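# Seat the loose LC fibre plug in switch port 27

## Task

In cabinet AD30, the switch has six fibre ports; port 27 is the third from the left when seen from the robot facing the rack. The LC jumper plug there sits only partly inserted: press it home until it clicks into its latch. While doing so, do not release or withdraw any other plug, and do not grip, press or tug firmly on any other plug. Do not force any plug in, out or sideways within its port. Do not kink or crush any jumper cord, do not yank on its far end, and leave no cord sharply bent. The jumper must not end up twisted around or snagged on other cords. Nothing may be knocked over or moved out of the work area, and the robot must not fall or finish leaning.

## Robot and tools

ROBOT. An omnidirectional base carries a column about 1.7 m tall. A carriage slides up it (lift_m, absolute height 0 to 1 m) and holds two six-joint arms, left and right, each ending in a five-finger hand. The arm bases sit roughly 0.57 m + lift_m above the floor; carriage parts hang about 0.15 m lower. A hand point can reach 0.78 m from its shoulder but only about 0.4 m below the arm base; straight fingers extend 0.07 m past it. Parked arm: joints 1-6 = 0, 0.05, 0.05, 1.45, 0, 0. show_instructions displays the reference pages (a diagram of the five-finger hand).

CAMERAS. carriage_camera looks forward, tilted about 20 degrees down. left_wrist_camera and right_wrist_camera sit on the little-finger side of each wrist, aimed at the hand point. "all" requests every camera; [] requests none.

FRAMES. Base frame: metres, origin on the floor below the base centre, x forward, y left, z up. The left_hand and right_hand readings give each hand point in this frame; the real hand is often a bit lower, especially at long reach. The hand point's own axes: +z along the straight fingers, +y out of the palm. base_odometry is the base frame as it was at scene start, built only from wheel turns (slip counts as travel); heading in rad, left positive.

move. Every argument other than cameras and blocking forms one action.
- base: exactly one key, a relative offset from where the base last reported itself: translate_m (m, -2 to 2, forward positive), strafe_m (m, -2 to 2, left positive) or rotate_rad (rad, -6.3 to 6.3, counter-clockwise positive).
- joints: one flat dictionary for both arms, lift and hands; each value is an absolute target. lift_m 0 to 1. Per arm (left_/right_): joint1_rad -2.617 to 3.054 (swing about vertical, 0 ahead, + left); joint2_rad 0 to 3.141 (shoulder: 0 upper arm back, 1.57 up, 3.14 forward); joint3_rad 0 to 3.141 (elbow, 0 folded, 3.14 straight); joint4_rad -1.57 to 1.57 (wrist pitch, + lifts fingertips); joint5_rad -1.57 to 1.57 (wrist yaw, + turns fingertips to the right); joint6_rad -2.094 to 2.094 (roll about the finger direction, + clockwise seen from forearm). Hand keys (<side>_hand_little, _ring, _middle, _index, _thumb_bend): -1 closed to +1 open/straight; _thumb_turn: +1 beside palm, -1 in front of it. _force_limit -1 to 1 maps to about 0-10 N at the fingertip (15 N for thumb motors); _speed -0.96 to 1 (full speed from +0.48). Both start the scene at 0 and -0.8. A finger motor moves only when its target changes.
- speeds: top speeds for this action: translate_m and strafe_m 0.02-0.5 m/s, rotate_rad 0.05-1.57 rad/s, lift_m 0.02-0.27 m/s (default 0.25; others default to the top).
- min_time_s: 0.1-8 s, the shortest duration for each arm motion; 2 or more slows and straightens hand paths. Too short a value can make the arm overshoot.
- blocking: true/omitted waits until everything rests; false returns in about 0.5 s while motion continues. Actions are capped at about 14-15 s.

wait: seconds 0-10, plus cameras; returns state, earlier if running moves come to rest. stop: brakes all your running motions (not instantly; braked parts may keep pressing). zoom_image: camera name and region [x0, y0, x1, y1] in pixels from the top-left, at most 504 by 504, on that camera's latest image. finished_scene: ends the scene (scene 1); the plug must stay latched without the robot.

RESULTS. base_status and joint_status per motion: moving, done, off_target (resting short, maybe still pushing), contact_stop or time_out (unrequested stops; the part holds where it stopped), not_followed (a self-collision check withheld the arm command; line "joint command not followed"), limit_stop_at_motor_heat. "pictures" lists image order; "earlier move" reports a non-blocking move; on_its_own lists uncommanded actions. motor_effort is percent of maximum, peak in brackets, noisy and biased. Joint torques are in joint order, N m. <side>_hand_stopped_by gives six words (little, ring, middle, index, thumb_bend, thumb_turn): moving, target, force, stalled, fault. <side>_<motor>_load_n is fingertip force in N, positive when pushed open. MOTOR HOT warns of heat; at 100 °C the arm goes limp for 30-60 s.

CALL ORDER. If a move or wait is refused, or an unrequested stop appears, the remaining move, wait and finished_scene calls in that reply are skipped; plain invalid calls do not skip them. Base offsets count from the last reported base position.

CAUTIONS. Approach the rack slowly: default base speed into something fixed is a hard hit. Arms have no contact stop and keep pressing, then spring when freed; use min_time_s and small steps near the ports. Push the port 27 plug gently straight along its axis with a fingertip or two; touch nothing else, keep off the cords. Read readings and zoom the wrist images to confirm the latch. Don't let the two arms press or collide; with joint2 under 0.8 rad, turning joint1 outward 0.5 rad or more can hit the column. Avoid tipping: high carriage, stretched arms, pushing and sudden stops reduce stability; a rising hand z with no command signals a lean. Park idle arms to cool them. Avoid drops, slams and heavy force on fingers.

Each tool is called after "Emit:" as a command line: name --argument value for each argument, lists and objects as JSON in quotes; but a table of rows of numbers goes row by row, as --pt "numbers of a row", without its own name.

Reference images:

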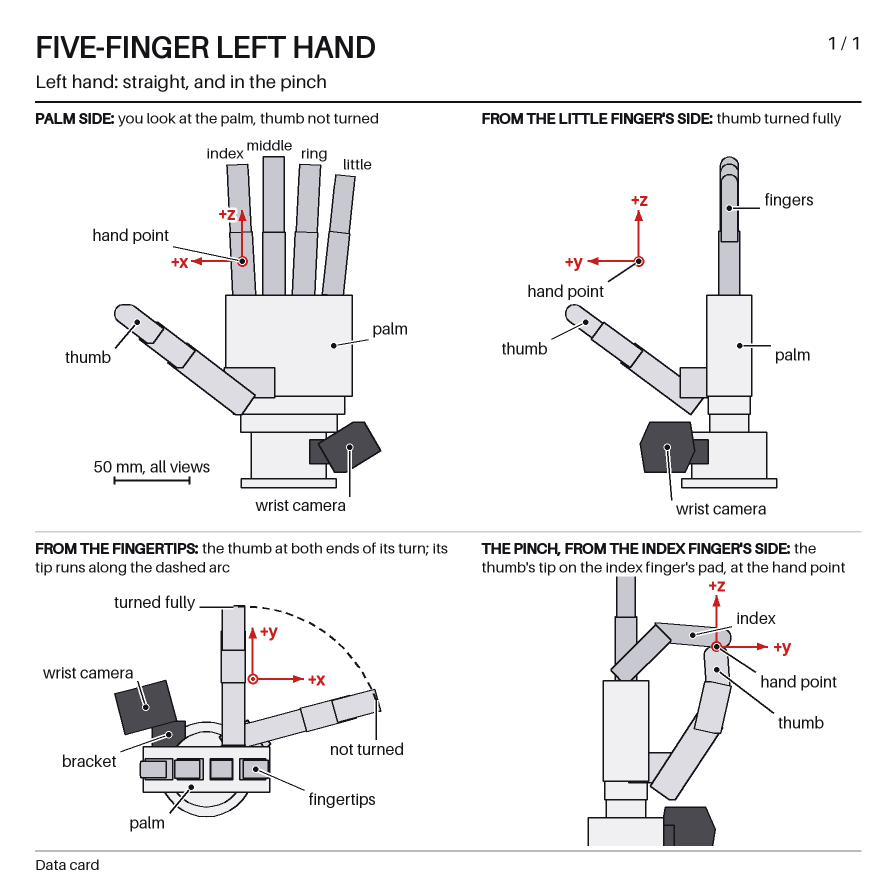

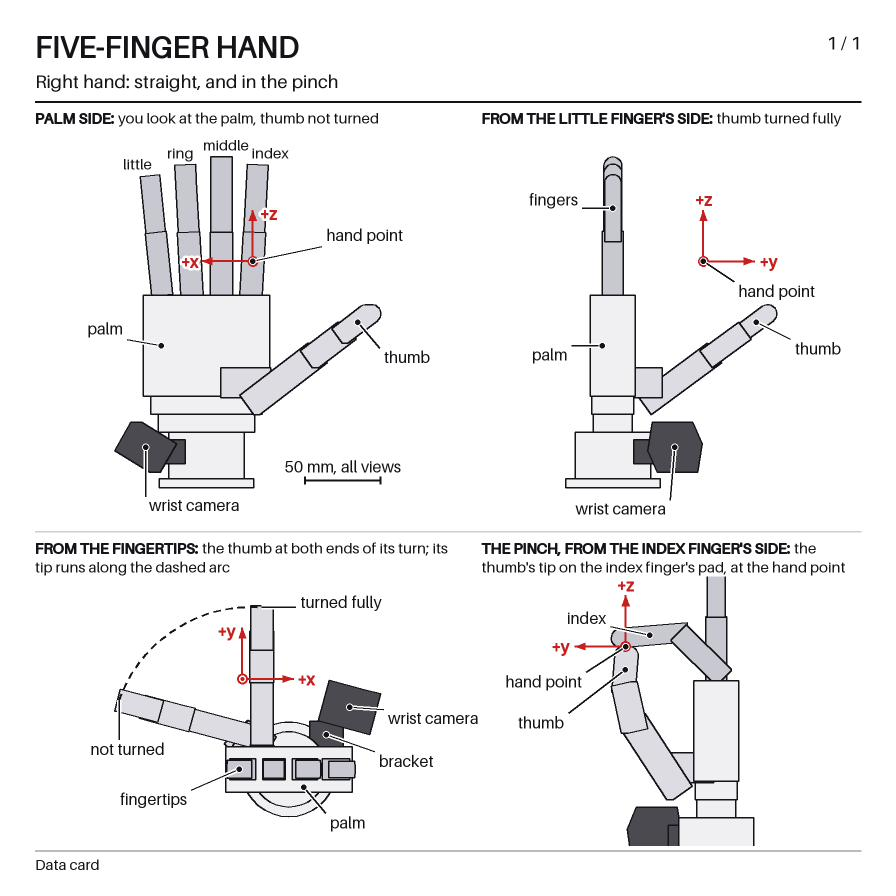

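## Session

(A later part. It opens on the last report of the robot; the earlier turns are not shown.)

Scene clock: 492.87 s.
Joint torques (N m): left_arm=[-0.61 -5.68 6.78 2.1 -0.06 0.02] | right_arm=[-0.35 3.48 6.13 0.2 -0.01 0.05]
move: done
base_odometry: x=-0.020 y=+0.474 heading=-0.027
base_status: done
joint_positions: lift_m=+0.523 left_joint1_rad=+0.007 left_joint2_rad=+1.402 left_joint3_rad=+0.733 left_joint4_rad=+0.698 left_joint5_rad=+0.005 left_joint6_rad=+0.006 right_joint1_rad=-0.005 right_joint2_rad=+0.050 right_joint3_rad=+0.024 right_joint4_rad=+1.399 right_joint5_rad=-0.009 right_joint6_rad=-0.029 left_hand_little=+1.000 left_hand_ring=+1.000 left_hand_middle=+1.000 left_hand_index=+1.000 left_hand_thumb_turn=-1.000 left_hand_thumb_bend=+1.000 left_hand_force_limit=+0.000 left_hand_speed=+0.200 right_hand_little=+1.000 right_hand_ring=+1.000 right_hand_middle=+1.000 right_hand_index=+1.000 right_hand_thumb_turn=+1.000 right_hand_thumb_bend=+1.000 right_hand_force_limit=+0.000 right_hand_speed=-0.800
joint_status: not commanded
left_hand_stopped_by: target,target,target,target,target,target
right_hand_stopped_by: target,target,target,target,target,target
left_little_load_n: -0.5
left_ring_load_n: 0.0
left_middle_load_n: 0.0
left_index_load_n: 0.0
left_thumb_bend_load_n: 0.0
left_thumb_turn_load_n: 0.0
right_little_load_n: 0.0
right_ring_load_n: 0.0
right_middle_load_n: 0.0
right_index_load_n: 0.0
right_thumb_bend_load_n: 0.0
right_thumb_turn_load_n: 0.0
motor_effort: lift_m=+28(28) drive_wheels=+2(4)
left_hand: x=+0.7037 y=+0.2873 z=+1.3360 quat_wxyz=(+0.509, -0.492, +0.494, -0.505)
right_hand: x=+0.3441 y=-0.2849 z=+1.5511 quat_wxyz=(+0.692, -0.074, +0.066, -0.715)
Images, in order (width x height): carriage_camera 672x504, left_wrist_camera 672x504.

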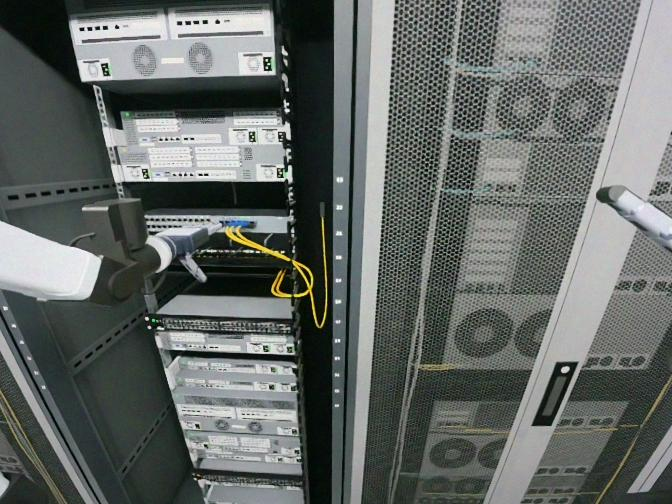

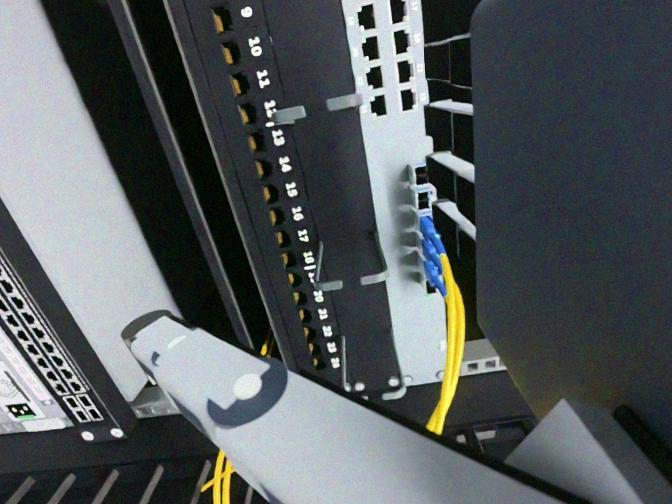

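Emit:
move --base '{"translate_m": 0.007}' --speeds '{"translate_m": 0.02}' --cameras '["carriage_camera", "left_wrist_camera"]'

Emit:
zoom_image --camera "left_wrist_camera" --region '[400, 190, 460, 250]'

Emit:
zoom_image --camera "carriage_camera" --region '[205, 205, 250, 235]'

Scene clock: 511.43 s.
Joint torques (N m): left_arm=[-0.62 -5.49 6.87 2.08 -0.06 0.01] | right_arm=[-0.31 3.29 6.08 0.19 -0.05 0.07]
move: done
base_odometry: x=-0.013 y=+0.474 heading=-0.027
base_status: done
joint_positions: lift_m=+0.523 left_joint1_rad=+0.007 left_joint2_rad=+1.402 left_joint3_rad=+0.733 left_joint4_rad=+0.698 left_joint5_rad=+0.005 left_joint6_rad=+0.006 right_joint1_rad=-0.005 right_joint2_rad=+0.050 right_joint3_rad=+0.024 right_joint4_rad=+1.398 right_joint5_rad=-0.010 right_joint6_rad=-0.029 left_hand_little=+1.000 left_hand_ring=+1.000 left_hand_middle=+1.000 left_hand_index=+1.000 left_hand_thumb_turn=-1.000 left_hand_thumb_bend=+1.000 left_hand_force_limit=+0.000 left_hand_speed=+0.200 right_hand_little=+1.000 right_hand_ring=+1.000 right_hand_middle=+1.000 right_hand_index=+1.000 right_hand_thumb_turn=+1.000 right_hand_thumb_bend=+1.000 right_hand_force_limit=+0.000 right_hand_speed=-0.800
joint_status: not commanded
left_hand_stopped_by: target,target,target,target,target,target
right_hand_stopped_by: target,target,target,target,target,target
left_little_load_n: 0.0
left_ring_load_n: 0.0
left_middle_load_n: 0.0
left_index_load_n: 0.0
left_thumb_bend_load_n: 0.0
left_thumb_turn_load_n: 0.0
right_little_load_n: 0.0
right_ring_load_n: 0.0
right_middle_load_n: 0.0
right_index_load_n: 0.0
right_thumb_bend_load_n: 0.0
right_thumb_turn_load_n: 0.0
motor_effort: lift_m=+28(28) drive_wheels=+2(8)
left_hand: x=+0.7037 y=+0.2873 z=+1.3359 quat_wxyz=(+0.509, -0.492, +0.494, -0.505)
right_hand: x=+0.3442 y=-0.2848 z=+1.5510 quat_wxyz=(+0.692, -0.074, +0.066, -0.715)
Images, in order (width x height): carriage_camera 672x504, left_wrist_camera 672x504.

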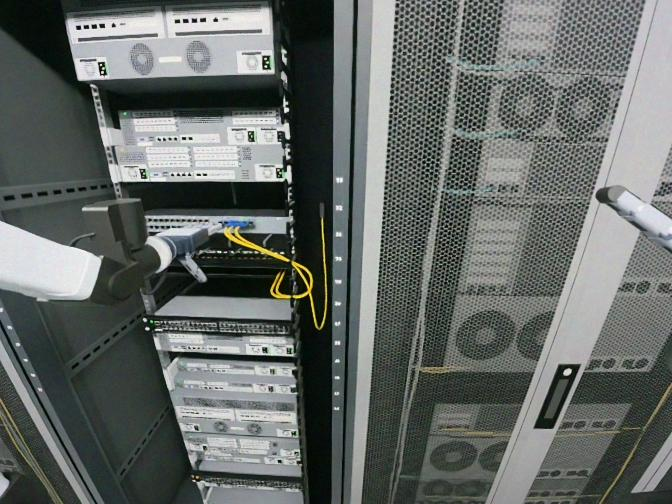

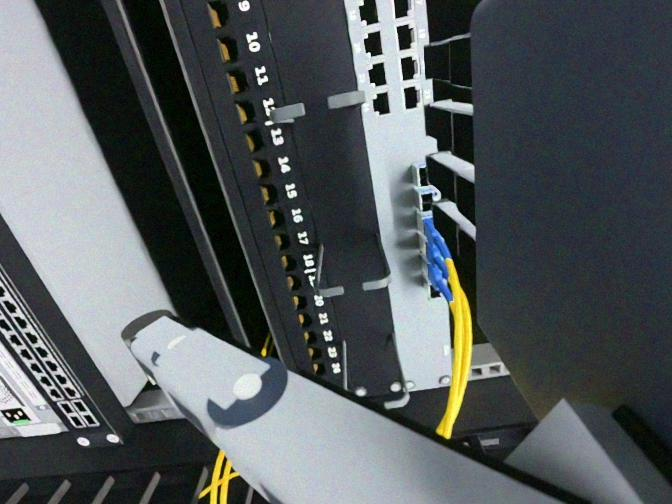

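Scaled by 8.400 from the camera's image (finer frame: 960x720).

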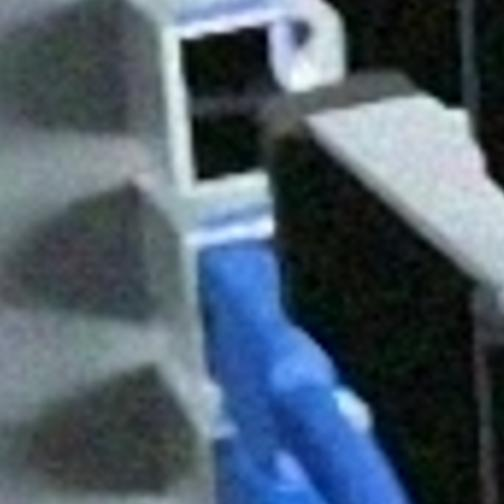

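Scaled by 11.200 from the camera's image (finer frame: 960x720).

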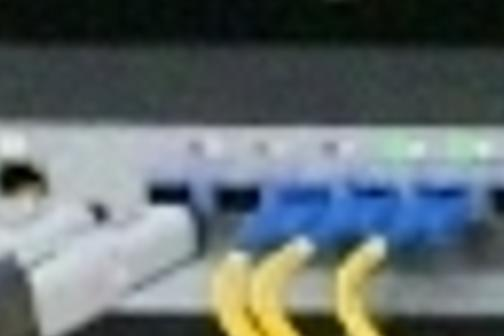

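Emit:
zoom_image --camera "left_wrist_camera" --region '[330, 60, 490, 220]'

Emit:
zoom_image --camera "left_wrist_camera" --region '[330, 220, 490, 380]'

Scaled by 3.150 from the camera's image (finer frame: 960x720).

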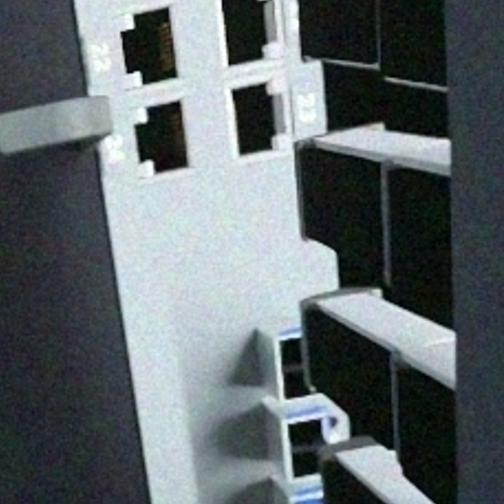

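Scaled by 3.150 from the camera's image (finer frame: 960x720).

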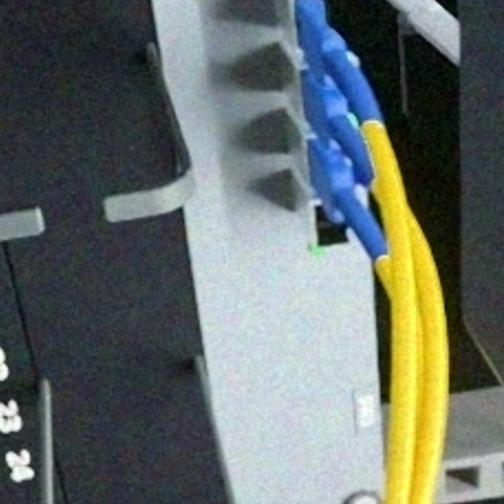

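Emit:
move --base '{"translate_m": 0.006}' --speeds '{"translate_m": 0.02}' --cameras '["carriage_camera", "left_wrist_camera"]'

Emit:
zoom_image --camera "left_wrist_camera" --region '[400, 190, 460, 250]'

Emit:
zoom_image --camera "carriage_camera" --region '[205, 205, 250, 235]'

Scene clock: 591.23 s.
Joint torques (N m): left_arm=[-0.61 -5.65 6.75 2.08 -0.05 0.02] | right_arm=[-0.21 3.41 6.08 0.18 -0.03 0.04]
move: done
base_odometry: x=-0.007 y=+0.474 heading=-0.028
base_status: done
joint_positions: lift_m=+0.523 left_joint1_rad=+0.007 left_joint2_rad=+1.402 left_joint3_rad=+0.733 left_joint4_rad=+0.698 left_joint5_rad=+0.005 left_joint6_rad=+0.006 right_joint1_rad=-0.005 right_joint2_rad=+0.050 right_joint3_rad=+0.024 right_joint4_rad=+1.397 right_joint5_rad=-0.010 right_joint6_rad=-0.029 left_hand_little=+1.000 left_hand_ring=+1.000 left_hand_middle=+1.000 left_hand_index=+1.000 left_hand_thumb_turn=-1.000 left_hand_thumb_bend=+1.000 left_hand_force_limit=+0.000 left_hand_speed=+0.200 right_hand_little=+1.000 right_hand_ring=+1.000 right_hand_middle=+1.000 right_hand_index=+1.000 right_hand_thumb_turn=+1.000 right_hand_thumb_bend=+1.000 right_hand_force_limit=+0.000 right_hand_speed=-0.800
joint_status: not commanded
left_hand_stopped_by: target,target,target,target,target,target
right_hand_stopped_by: target,target,target,target,target,target
left_little_load_n: 0.0
left_ring_load_n: 0.0
left_middle_load_n: 0.0
left_index_load_n: 0.0
left_thumb_bend_load_n: 0.0
left_thumb_turn_load_n: 0.0
right_little_load_n: 0.0
right_ring_load_n: 0.0
right_middle_load_n: 0.0
right_index_load_n: 0.0
right_thumb_bend_load_n: 0.0
right_thumb_turn_load_n: 0.0
motor_effort: lift_m=+28(28) drive_wheels=+2(6)
left_hand: x=+0.7037 y=+0.2873 z=+1.3359 quat_wxyz=(+0.509, -0.492, +0.494, -0.505)
right_hand: x=+0.3444 y=-0.2848 z=+1.5509 quat_wxyz=(+0.692, -0.074, +0.066, -0.715)
Images, in order (width x height): carriage_camera 672x504, left_wrist_camera 672x504.

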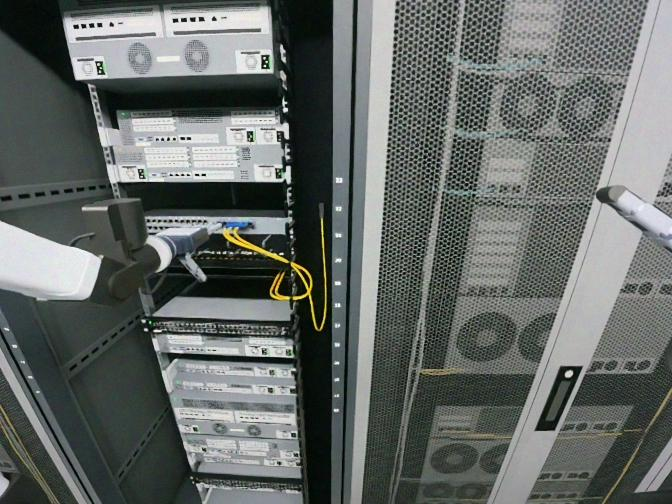

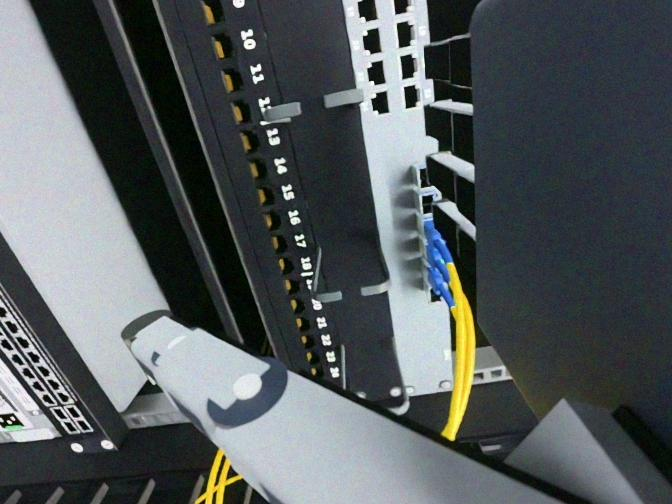

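Scaled by 8.400 from the camera's image (finer frame: 960x720).

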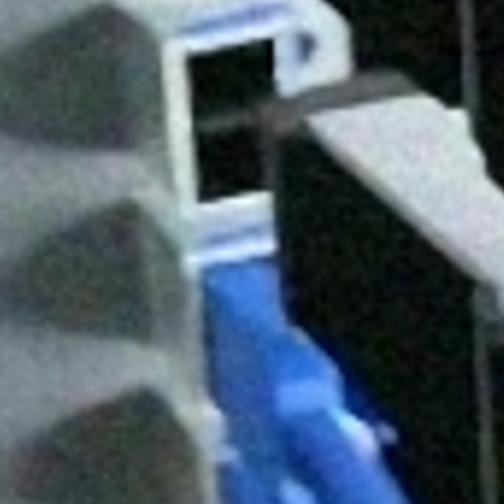

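Scaled by 11.200 from the camera's image (finer frame: 960x720).

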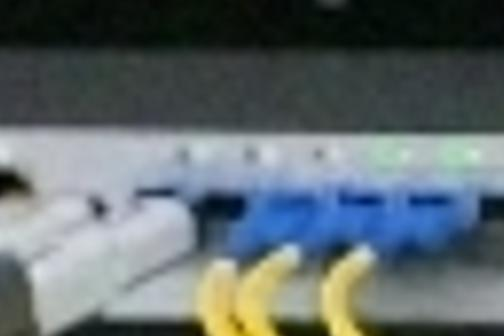

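Emit:
move --base '{"strafe_m": -0.005}' --joints '{"lift_m": 0.5205}' --speeds '{"strafe_m": 0.02, "lift_m": 0.02}' --cameras '["carriage_camera", "left_wrist_camera"]'

Emit:
zoom_image --camera "left_wrist_camera" --region '[400, 190, 460, 250]'

Emit:
zoom_image --camera "carriage_camera" --region '[205, 205, 250, 235]'

Scene clock: 616.17 s.
Joint torques (N m): left_arm=[-0.51 -5.63 6.75 2.1 -0.03 0.02] | right_arm=[-0.25 3.47 6.31 0.24 -0.1 0.06]
move: done
base_odometry: x=-0.007 y=+0.469 heading=-0.027
base_status: done
joint_positions: lift_m=+0.521 left_joint1_rad=+0.007 left_joint2_rad=+1.402 left_joint3_rad=+0.733 left_joint4_rad=+0.698 left_joint5_rad=+0.003 left_joint6_rad=+0.006 right_joint1_rad=-0.005 right_joint2_rad=+0.050 right_joint3_rad=+0.024 right_joint4_rad=+1.397 right_joint5_rad=-0.010 right_joint6_rad=-0.029 left_hand_little=+1.000 left_hand_ring=+1.000 left_hand_middle=+1.000 left_hand_index=+1.000 left_hand_thumb_turn=-1.000 left_hand_thumb_bend=+1.000 left_hand_force_limit=+0.000 left_hand_speed=+0.200 right_hand_little=+1.000 right_hand_ring=+1.000 right_hand_middle=+1.000 right_hand_index=+1.000 right_hand_thumb_turn=+1.000 right_hand_thumb_bend=+1.000 right_hand_force_limit=+0.000 right_hand_speed=-0.800
joint_status: all done
left_hand_stopped_by: target,target,target,target,target,target
right_hand_stopped_by: target,target,target,target,target,target
left_little_load_n: 0.0
left_ring_load_n: -0.5
left_middle_load_n: 0.0
left_index_load_n: 0.0
left_thumb_bend_load_n: 0.0
left_thumb_turn_load_n: 0.0
right_little_load_n: 0.0
right_ring_load_n: 0.0
right_middle_load_n: 0.0
right_index_load_n: 0.0
right_thumb_bend_load_n: 0.0
right_thumb_turn_load_n: 0.0
motor_effort: lift_m=+22(23) drive_wheels=+2(5)
left_hand: x=+0.7037 y=+0.2873 z=+1.3342 quat_wxyz=(+0.510, -0.492, +0.493, -0.505)
right_hand: x=+0.3444 y=-0.2848 z=+1.5490 quat_wxyz=(+0.692, -0.074, +0.066, -0.715)
Images, in order (width x height): carriage_camera 672x504, left_wrist_camera 672x504.

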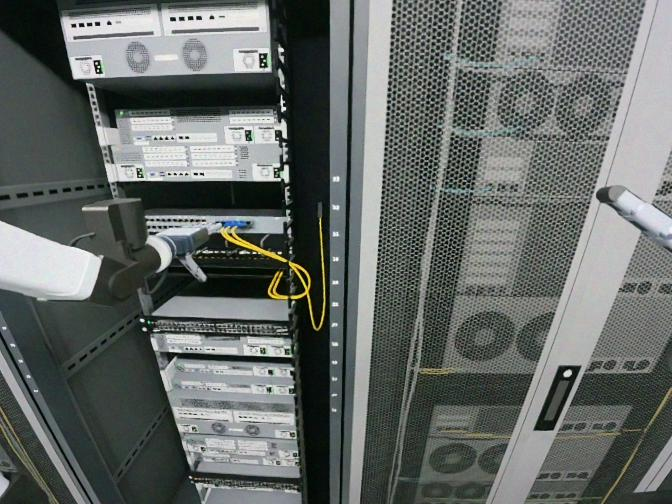

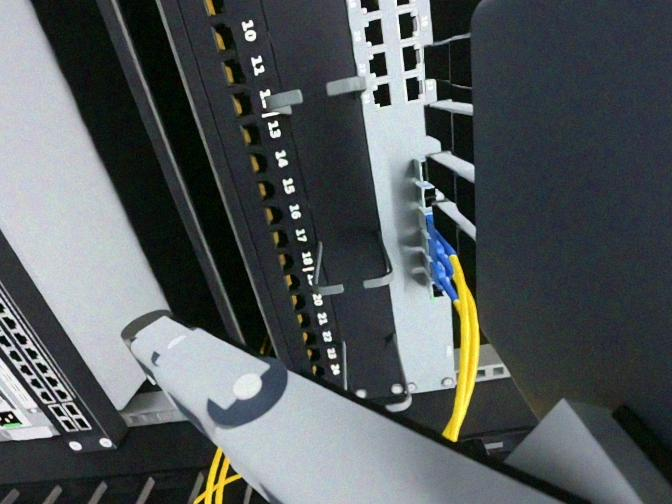

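Scaled by 8.400 from the camera's image (finer frame: 960x720).

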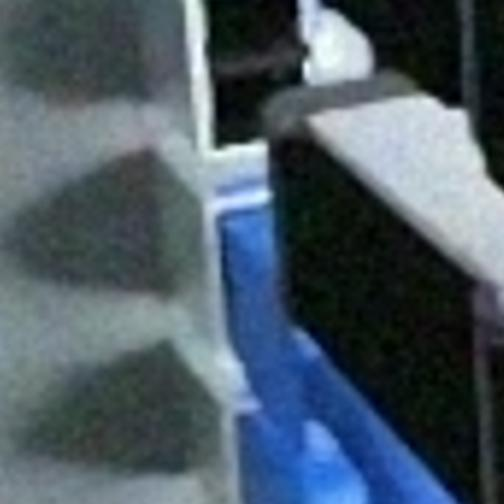

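Scaled by 11.200 from the camera's image (finer frame: 960x720).

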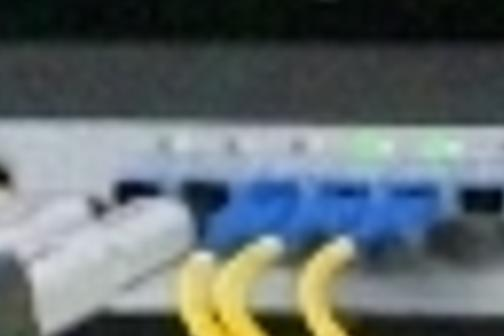

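Emit:
move --base '{"translate_m": 0.008}' --joints '{"lift_m": 0.519}' --speeds '{"translate_m": 0.02, "lift_m": 0.02}'

Emit:
move --base '{"strafe_m": -0.002}' --speeds '{"strafe_m": 0.02}' --cameras '["carriage_camera", "left_wrist_camera"]'

Emit:
zoom_image --camera "left_wrist_camera" --region '[400, 190, 460, 250]'

Emit:
zoom_image --camera "left_wrist_camera" --region '[400, 230, 460, 290]'

Emit:
zoom_image --camera "carriage_camera" --region '[205, 205, 250, 235]'

Scene clock: 672.37 s.
Joint torques (N m): left_arm=[-0.53 -5.64 6.86 2.06 -0.04 0.03] | right_arm=[-0.25 3.37 6.15 0.21 -0.05 0.06]
move: done
base_odometry: x=+0.001 y=+0.468 heading=-0.028
base_status: done
joint_positions: lift_m=+0.519 left_joint1_rad=+0.007 left_joint2_rad=+1.402 left_joint3_rad=+0.733 left_joint4_rad=+0.698 left_joint5_rad=+0.003 left_joint6_rad=+0.006 right_joint1_rad=-0.005 right_joint2_rad=+0.050 right_joint3_rad=+0.024 right_joint4_rad=+1.397 right_joint5_rad=-0.010 right_joint6_rad=-0.029 left_hand_little=+1.000 left_hand_ring=+1.000 left_hand_middle=+1.000 left_hand_index=+1.000 left_hand_thumb_turn=-1.000 left_hand_thumb_bend=+1.000 left_hand_force_limit=+0.000 left_hand_speed=+0.200 right_hand_little=+1.000 right_hand_ring=+1.000 right_hand_middle=+1.000 right_hand_index=+1.000 right_hand_thumb_turn=+1.000 right_hand_thumb_bend=+1.000 right_hand_force_limit=+0.000 right_hand_speed=-0.800
joint_status: all done
left_hand_stopped_by: target,target,target,target,target,target
right_hand_stopped_by: target,target,target,target,target,target
left_little_load_n: 0.0
left_ring_load_n: -0.5
left_middle_load_n: 0.0
left_index_load_n: -0.5
left_thumb_bend_load_n: 0.0
left_thumb_turn_load_n: 0.0
right_little_load_n: 0.0
right_ring_load_n: 0.0
right_middle_load_n: 0.0
right_index_load_n: 0.0
right_thumb_bend_load_n: 0.0
right_thumb_turn_load_n: 0.0
motor_effort: lift_m=+22(23) drive_wheels=+2(7)
left_hand: x=+0.7037 y=+0.2873 z=+1.3326 quat_wxyz=(+0.509, -0.492, +0.493, -0.505)
right_hand: x=+0.3444 y=-0.2848 z=+1.5475 quat_wxyz=(+0.692, -0.074, +0.066, -0.715)
pictures: none

Scene clock: 673.03 s.
Joint torques (N m): left_arm=[-0.44 -5.61 6.79 2.09 0.02 0.02] | right_arm=[-0.36 3.54 6.23 0.19 -0.1 0.04]
move: done
base_odometry: x=+0.001 y=+0.467 heading=-0.027
base_status: done
joint_positions: lift_m=+0.519 left_joint1_rad=+0.007 left_joint2_rad=+1.402 left_joint3_rad=+0.733 left_joint4_rad=+0.698 left_joint5_rad=-0.003 left_joint6_rad=+0.006 right_joint1_rad=-0.004 right_joint2_rad=+0.050 right_joint3_rad=+0.024 right_joint4_rad=+1.397 right_joint5_rad=-0.010 right_joint6_rad=-0.029 left_hand_little=+1.000 left_hand_ring=+1.000 left_hand_middle=+1.000 left_hand_index=+1.000 left_hand_thumb_turn=-1.000 left_hand_thumb_bend=+1.000 left_hand_force_limit=+0.000 left_hand_speed=+0.200 right_hand_little=+1.000 right_hand_ring=+1.000 right_hand_middle=+1.000 right_hand_index=+1.000 right_hand_thumb_turn=+1.000 right_hand_thumb_bend=+1.000 right_hand_force_limit=+0.000 right_hand_speed=-0.800
joint_status: not commanded
left_hand_stopped_by: target,target,target,target,target,target
right_hand_stopped_by: target,target,target,target,target,target
left_little_load_n: 0.0
left_ring_load_n: 0.0
left_middle_load_n: 0.0
left_index_load_n: 0.0
left_thumb_bend_load_n: -0.5
left_thumb_turn_load_n: 0.0
right_little_load_n: 0.0
right_ring_load_n: 0.0
right_middle_load_n: 0.0
right_index_load_n: 0.0
right_thumb_bend_load_n: 0.0
right_thumb_turn_load_n: 0.0
motor_effort: lift_m=+22(23) drive_wheels=+2(4)
left_hand: x=+0.7039 y=+0.2884 z=+1.3326 quat_wxyz=(+0.511, -0.494, +0.492, -0.503)
right_hand: x=+0.3444 y=-0.2847 z=+1.5475 quat_wxyz=(+0.692, -0.075, +0.066, -0.715)
Images, in order (width x height): carriage_camera 672x504, left_wrist_camera 672x504.

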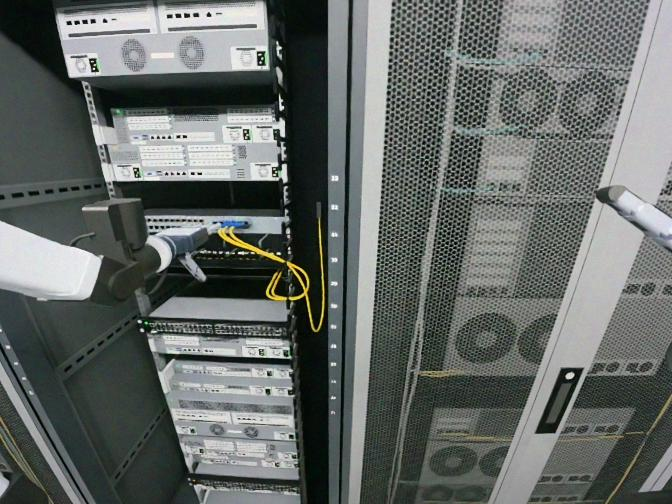

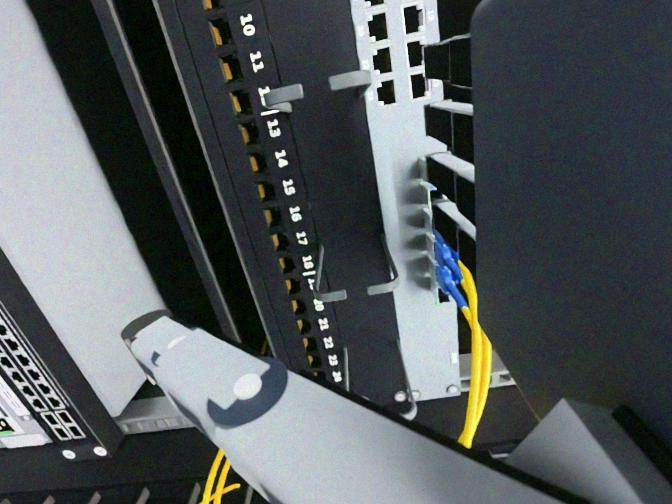

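Scaled by 8.400 from the camera's image (finer frame: 960x720).

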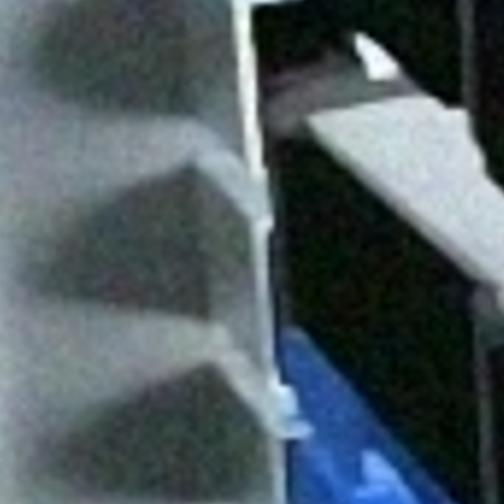

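Scaled by 8.400 from the camera's image (finer frame: 960x720).

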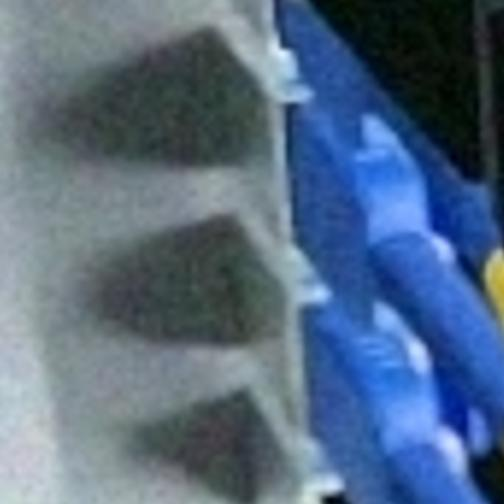

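Scaled by 11.200 from the camera's image (finer frame: 960x720).

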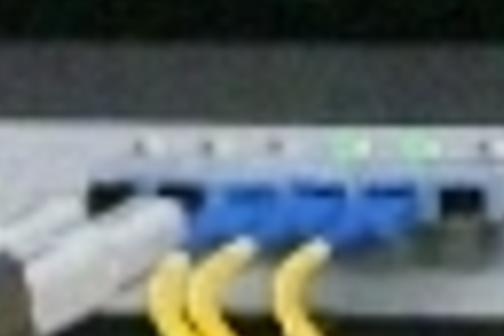

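Emit:
move --base '{"translate_m": 0.006}' --speeds '{"translate_m": 0.02}' --cameras '["carriage_camera", "left_wrist_camera"]'

Emit:
zoom_image --camera "left_wrist_camera" --region '[400, 200, 480, 280]'

Emit:
zoom_image --camera "carriage_camera" --region '[205, 205, 250, 235]'

Scene clock: 689.63 s.
Joint torques (N m): left_arm=[-0.51 -5.56 6.8 2.11 0.02 0.01] | right_arm=[-0.35 3.32 6.23 0.2 -0.04 0.06]
move: done
base_odometry: x=+0.007 y=+0.466 heading=-0.028
base_status: done
joint_positions: lift_m=+0.519 left_joint1_rad=+0.007 left_joint2_rad=+1.402 left_joint3_rad=+0.733 left_joint4_rad=+0.698 left_joint5_rad=-0.003 left_joint6_rad=+0.006 right_joint1_rad=-0.004 right_joint2_rad=+0.050 right_joint3_rad=+0.024 right_joint4_rad=+1.397 right_joint5_rad=-0.011 right_joint6_rad=-0.029 left_hand_little=+1.000 left_hand_ring=+1.000 left_hand_middle=+1.000 left_hand_index=+1.000 left_hand_thumb_turn=-1.000 left_hand_thumb_bend=+1.000 left_hand_force_limit=+0.000 left_hand_speed=+0.200 right_hand_little=+1.000 right_hand_ring=+1.000 right_hand_middle=+1.000 right_hand_index=+1.000 right_hand_thumb_turn=+1.000 right_hand_thumb_bend=+1.000 right_hand_force_limit=+0.000 right_hand_speed=-0.800
joint_status: not commanded
left_hand_stopped_by: target,target,target,target,target,target
right_hand_stopped_by: target,target,target,target,target,target
left_little_load_n: 0.0
left_ring_load_n: 0.0
left_middle_load_n: 0.0
left_index_load_n: 0.0
left_thumb_bend_load_n: 0.0
left_thumb_turn_load_n: 0.0
right_little_load_n: 0.0
right_ring_load_n: 0.0
right_middle_load_n: 0.0
right_index_load_n: 0.0
right_thumb_bend_load_n: 0.0
right_thumb_turn_load_n: 0.0
motor_effort: lift_m=+22(23) drive_wheels=-4(6)
left_hand: x=+0.7039 y=+0.2884 z=+1.3325 quat_wxyz=(+0.511, -0.494, +0.492, -0.503)
right_hand: x=+0.3445 y=-0.2846 z=+1.5475 quat_wxyz=(+0.692, -0.075, +0.066, -0.715)
Images, in order (width x height): carriage_camera 672x504, left_wrist_camera 672x504.

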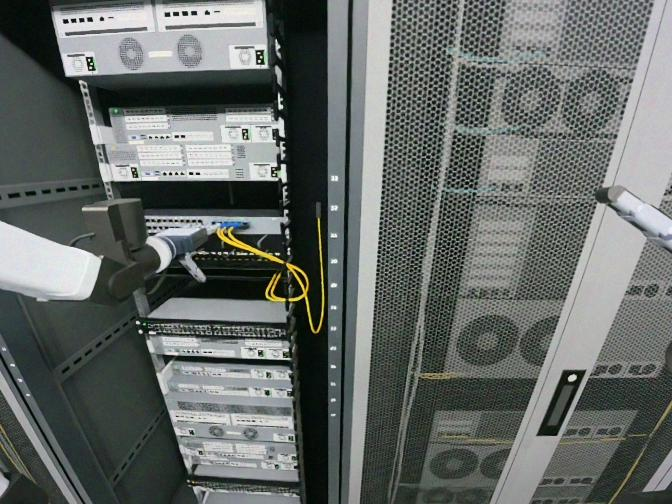

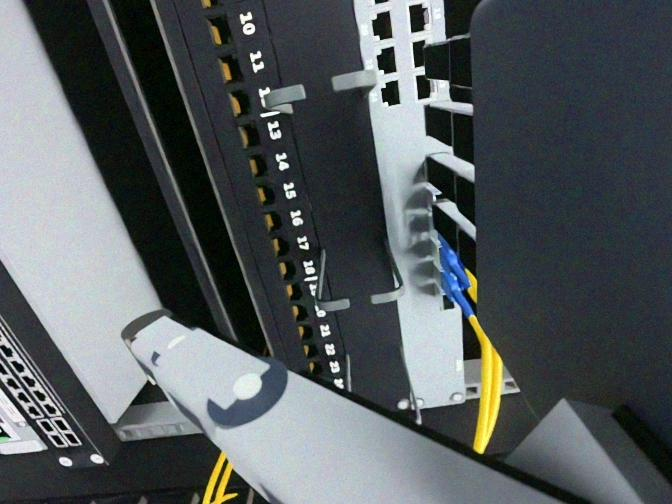

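Scaled by 6.300 from the camera's image (finer frame: 960x720).

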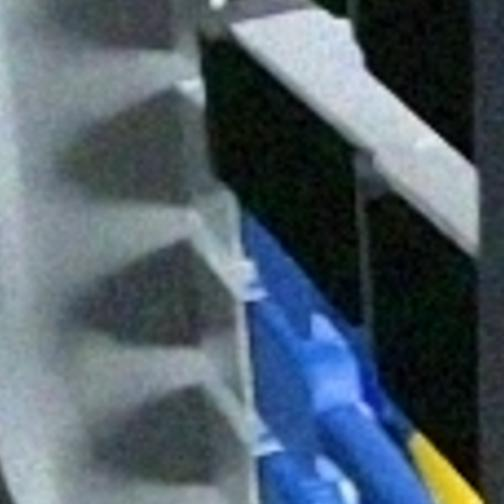

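Scaled by 11.200 from the camera's image (finer frame: 960x720).

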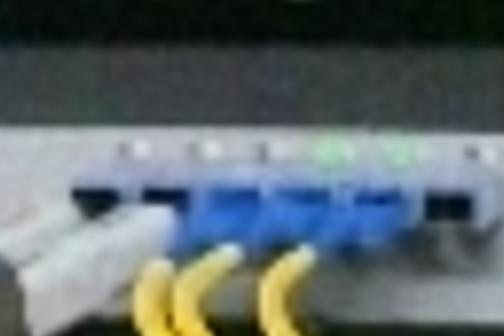

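Emit:
move --base '{"translate_m": 0.004}' --speeds '{"translate_m": 0.02}' --cameras '["carriage_camera", "left_wrist_camera"]'

Emit:
zoom_image --camera "left_wrist_camera" --region '[400, 200, 480, 280]'

Emit:
zoom_image --camera "carriage_camera" --region '[205, 205, 250, 235]'

Scene clock: 695.03 s.
Joint torques (N m): left_arm=[-0.54 -5.15 6.78 2.14 -0.01 0.02] | right_arm=[-0.32 3.4 6.08 0.21 -0.05 0.04]
move: done
base_odometry: x=+0.010 y=+0.466 heading=-0.028
base_status: done
joint_positions: lift_m=+0.519 left_joint1_rad=+0.007 left_joint2_rad=+1.398 left_joint3_rad=+0.733 left_joint4_rad=+0.695 left_joint5_rad=+0.000 left_joint6_rad=+0.006 right_joint1_rad=-0.004 right_joint2_rad=+0.050 right_joint3_rad=+0.024 right_joint4_rad=+1.396 right_joint5_rad=-0.011 right_joint6_rad=-0.029 left_hand_little=+1.000 left_hand_ring=+1.000 left_hand_middle=+1.000 left_hand_index=+1.000 left_hand_thumb_turn=-1.000 left_hand_thumb_bend=+1.000 left_hand_force_limit=+0.000 left_hand_speed=+0.200 right_hand_little=+1.000 right_hand_ring=+1.000 right_hand_middle=+1.000 right_hand_index=+1.000 right_hand_thumb_turn=+1.000 right_hand_thumb_bend=+1.000 right_hand_force_limit=+0.000 right_hand_speed=-0.800
joint_status: not commanded
left_hand_stopped_by: target,target,target,target,target,target
right_hand_stopped_by: target,target,target,target,target,target
left_little_load_n: 0.0
left_ring_load_n: -0.5
left_middle_load_n: -1.0
left_index_load_n: -0.5
left_thumb_bend_load_n: 0.0
left_thumb_turn_load_n: 0.0
right_little_load_n: 0.0
right_ring_load_n: 0.0
right_middle_load_n: 0.0
right_index_load_n: 0.0
right_thumb_bend_load_n: 0.0
right_thumb_turn_load_n: 0.0
motor_effort: lift_m=+22(22) drive_wheels=+3(6)
left_hand: x=+0.7032 y=+0.2879 z=+1.3339 quat_wxyz=(+0.511, -0.493, +0.492, -0.504)
right_hand: x=+0.3448 y=-0.2846 z=+1.5473 quat_wxyz=(+0.692, -0.075, +0.066, -0.715)
Images, in order (width x height): carriage_camera 672x504, left_wrist_camera 672x504.

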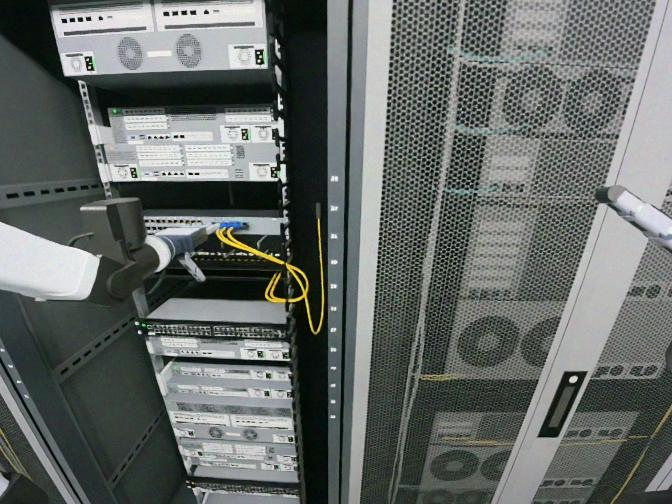

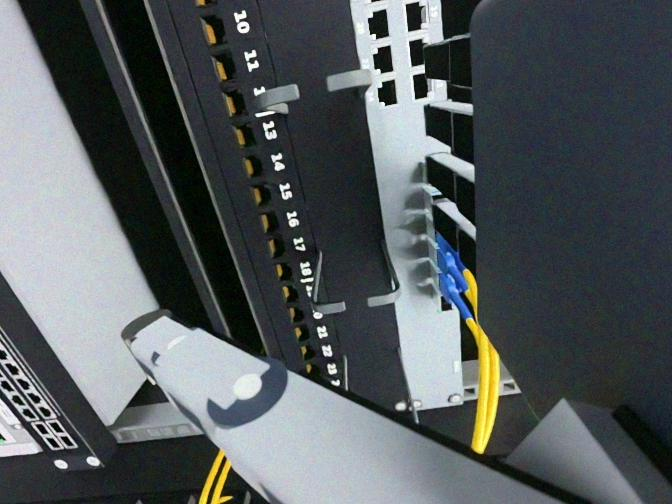

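Scaled by 6.300 from the camera's image (finer frame: 960x720).

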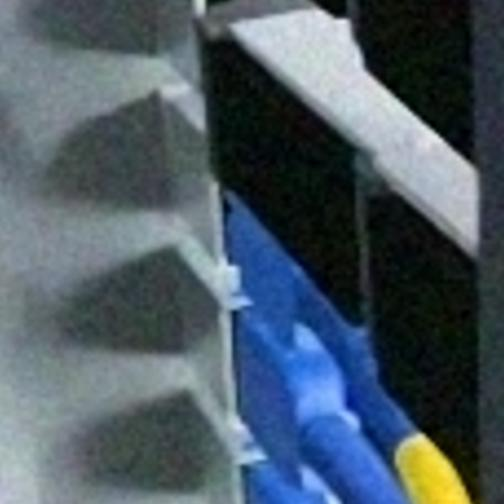

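Scaled by 11.200 from the camera's image (finer frame: 960x720).

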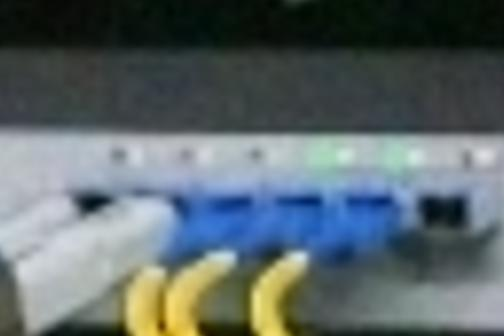

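Emit:
zoom_image --camera "carriage_camera" --region '[208, 213, 244, 237]'

Emit:
zoom_image --camera "left_wrist_camera" --region '[420, 220, 490, 290]'

Scaled by 14.000 from the camera's image (finer frame: 960x720).

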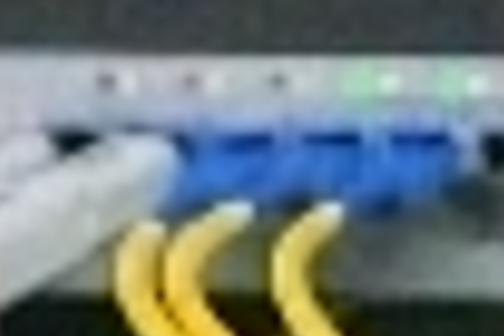

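Scaled by 7.200 from the camera's image (finer frame: 960x720).

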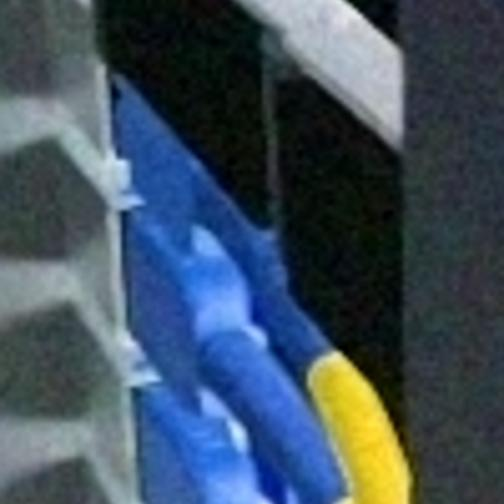

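Emit:
move --base '{"translate_m": 0.003}' --speeds '{"translate_m": 0.02}' --cameras '["carriage_camera", "left_wrist_camera"]'

Emit:
zoom_image --camera "carriage_camera" --region '[204, 211, 246, 239]'

Emit:
zoom_image --camera "left_wrist_camera" --region '[420, 220, 490, 290]'

Scene clock: 726.30 s.
Joint torques (N m): left_arm=[-0.5 -3.49 6.86 2.34 -0.01 0.03] | right_arm=[-0.31 3.45 6.17 0.24 -0.03 0.05]
move: done
base_odometry: x=+0.013 y=+0.466 heading=-0.028
base_status: done
joint_positions: lift_m=+0.519 left_joint1_rad=+0.007 left_joint2_rad=+1.382 left_joint3_rad=+0.733 left_joint4_rad=+0.674 left_joint5_rad=+0.000 left_joint6_rad=+0.006 right_joint1_rad=-0.004 right_joint2_rad=+0.050 right_joint3_rad=+0.024 right_joint4_rad=+1.396 right_joint5_rad=-0.011 right_joint6_rad=-0.029 left_hand_little=+1.000 left_hand_ring=+1.000 left_hand_middle=+1.000 left_hand_index=+1.000 left_hand_thumb_turn=-1.000 left_hand_thumb_bend=+1.000 left_hand_force_limit=+0.000 left_hand_speed=+0.200 right_hand_little=+1.000 right_hand_ring=+1.000 right_hand_middle=+1.000 right_hand_index=+1.000 right_hand_thumb_turn=+1.000 right_hand_thumb_bend=+1.000 right_hand_force_limit=+0.000 right_hand_speed=-0.800
joint_status: not commanded
left_hand_stopped_by: target,target,target,target,target,target
right_hand_stopped_by: target,target,target,target,target,target
left_little_load_n: -0.5
left_ring_load_n: 0.0
left_middle_load_n: -2.5
left_index_load_n: 0.0
left_thumb_bend_load_n: 0.0
left_thumb_turn_load_n: 0.0
right_little_load_n: 0.0
right_ring_load_n: 0.0
right_middle_load_n: 0.0
right_index_load_n: 0.0
right_thumb_bend_load_n: 0.0
right_thumb_turn_load_n: 0.0
motor_effort: lift_m=+22(23) drive_wheels=+3(7)
left_hand: x=+0.7004 y=+0.2879 z=+1.3352 quat_wxyz=(+0.509, -0.494, +0.494, -0.503)
right_hand: x=+0.3447 y=-0.2846 z=+1.5474 quat_wxyz=(+0.692, -0.075, +0.066, -0.715)
Images, in order (width x height): carriage_camera 672x504, left_wrist_camera 672x504.

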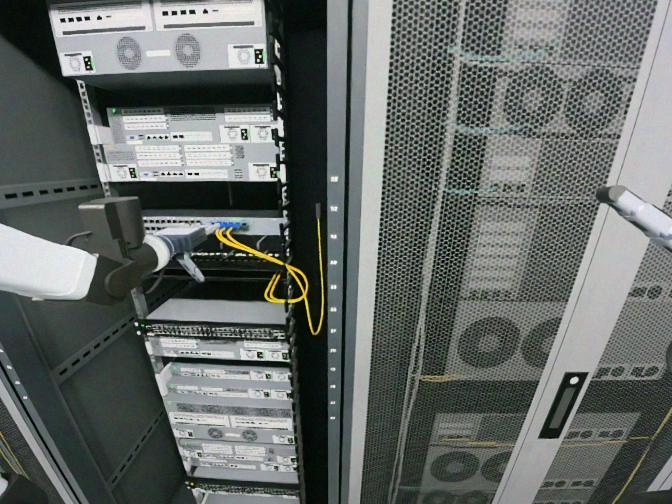

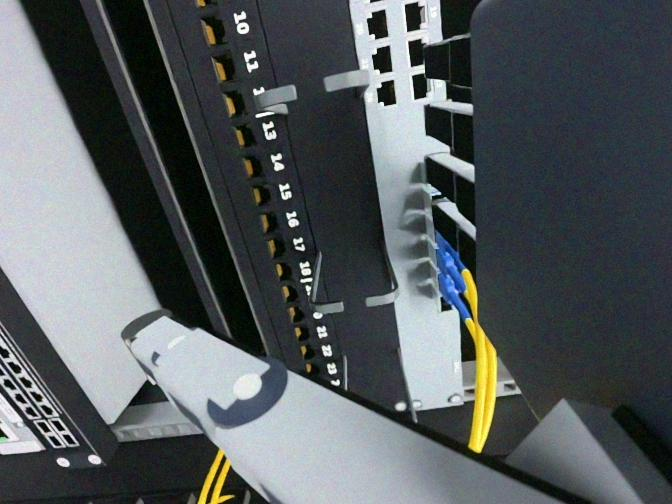

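Scaled by 12.000 from the camera's image (finer frame: 960x720).

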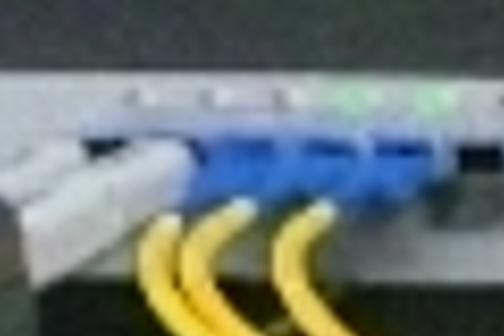

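Scaled by 7.200 from the camera's image (finer frame: 960x720).

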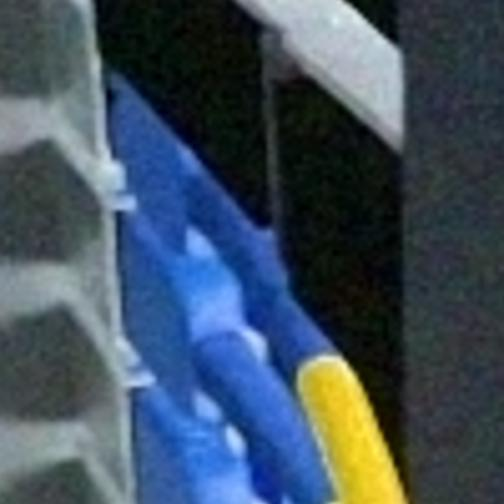

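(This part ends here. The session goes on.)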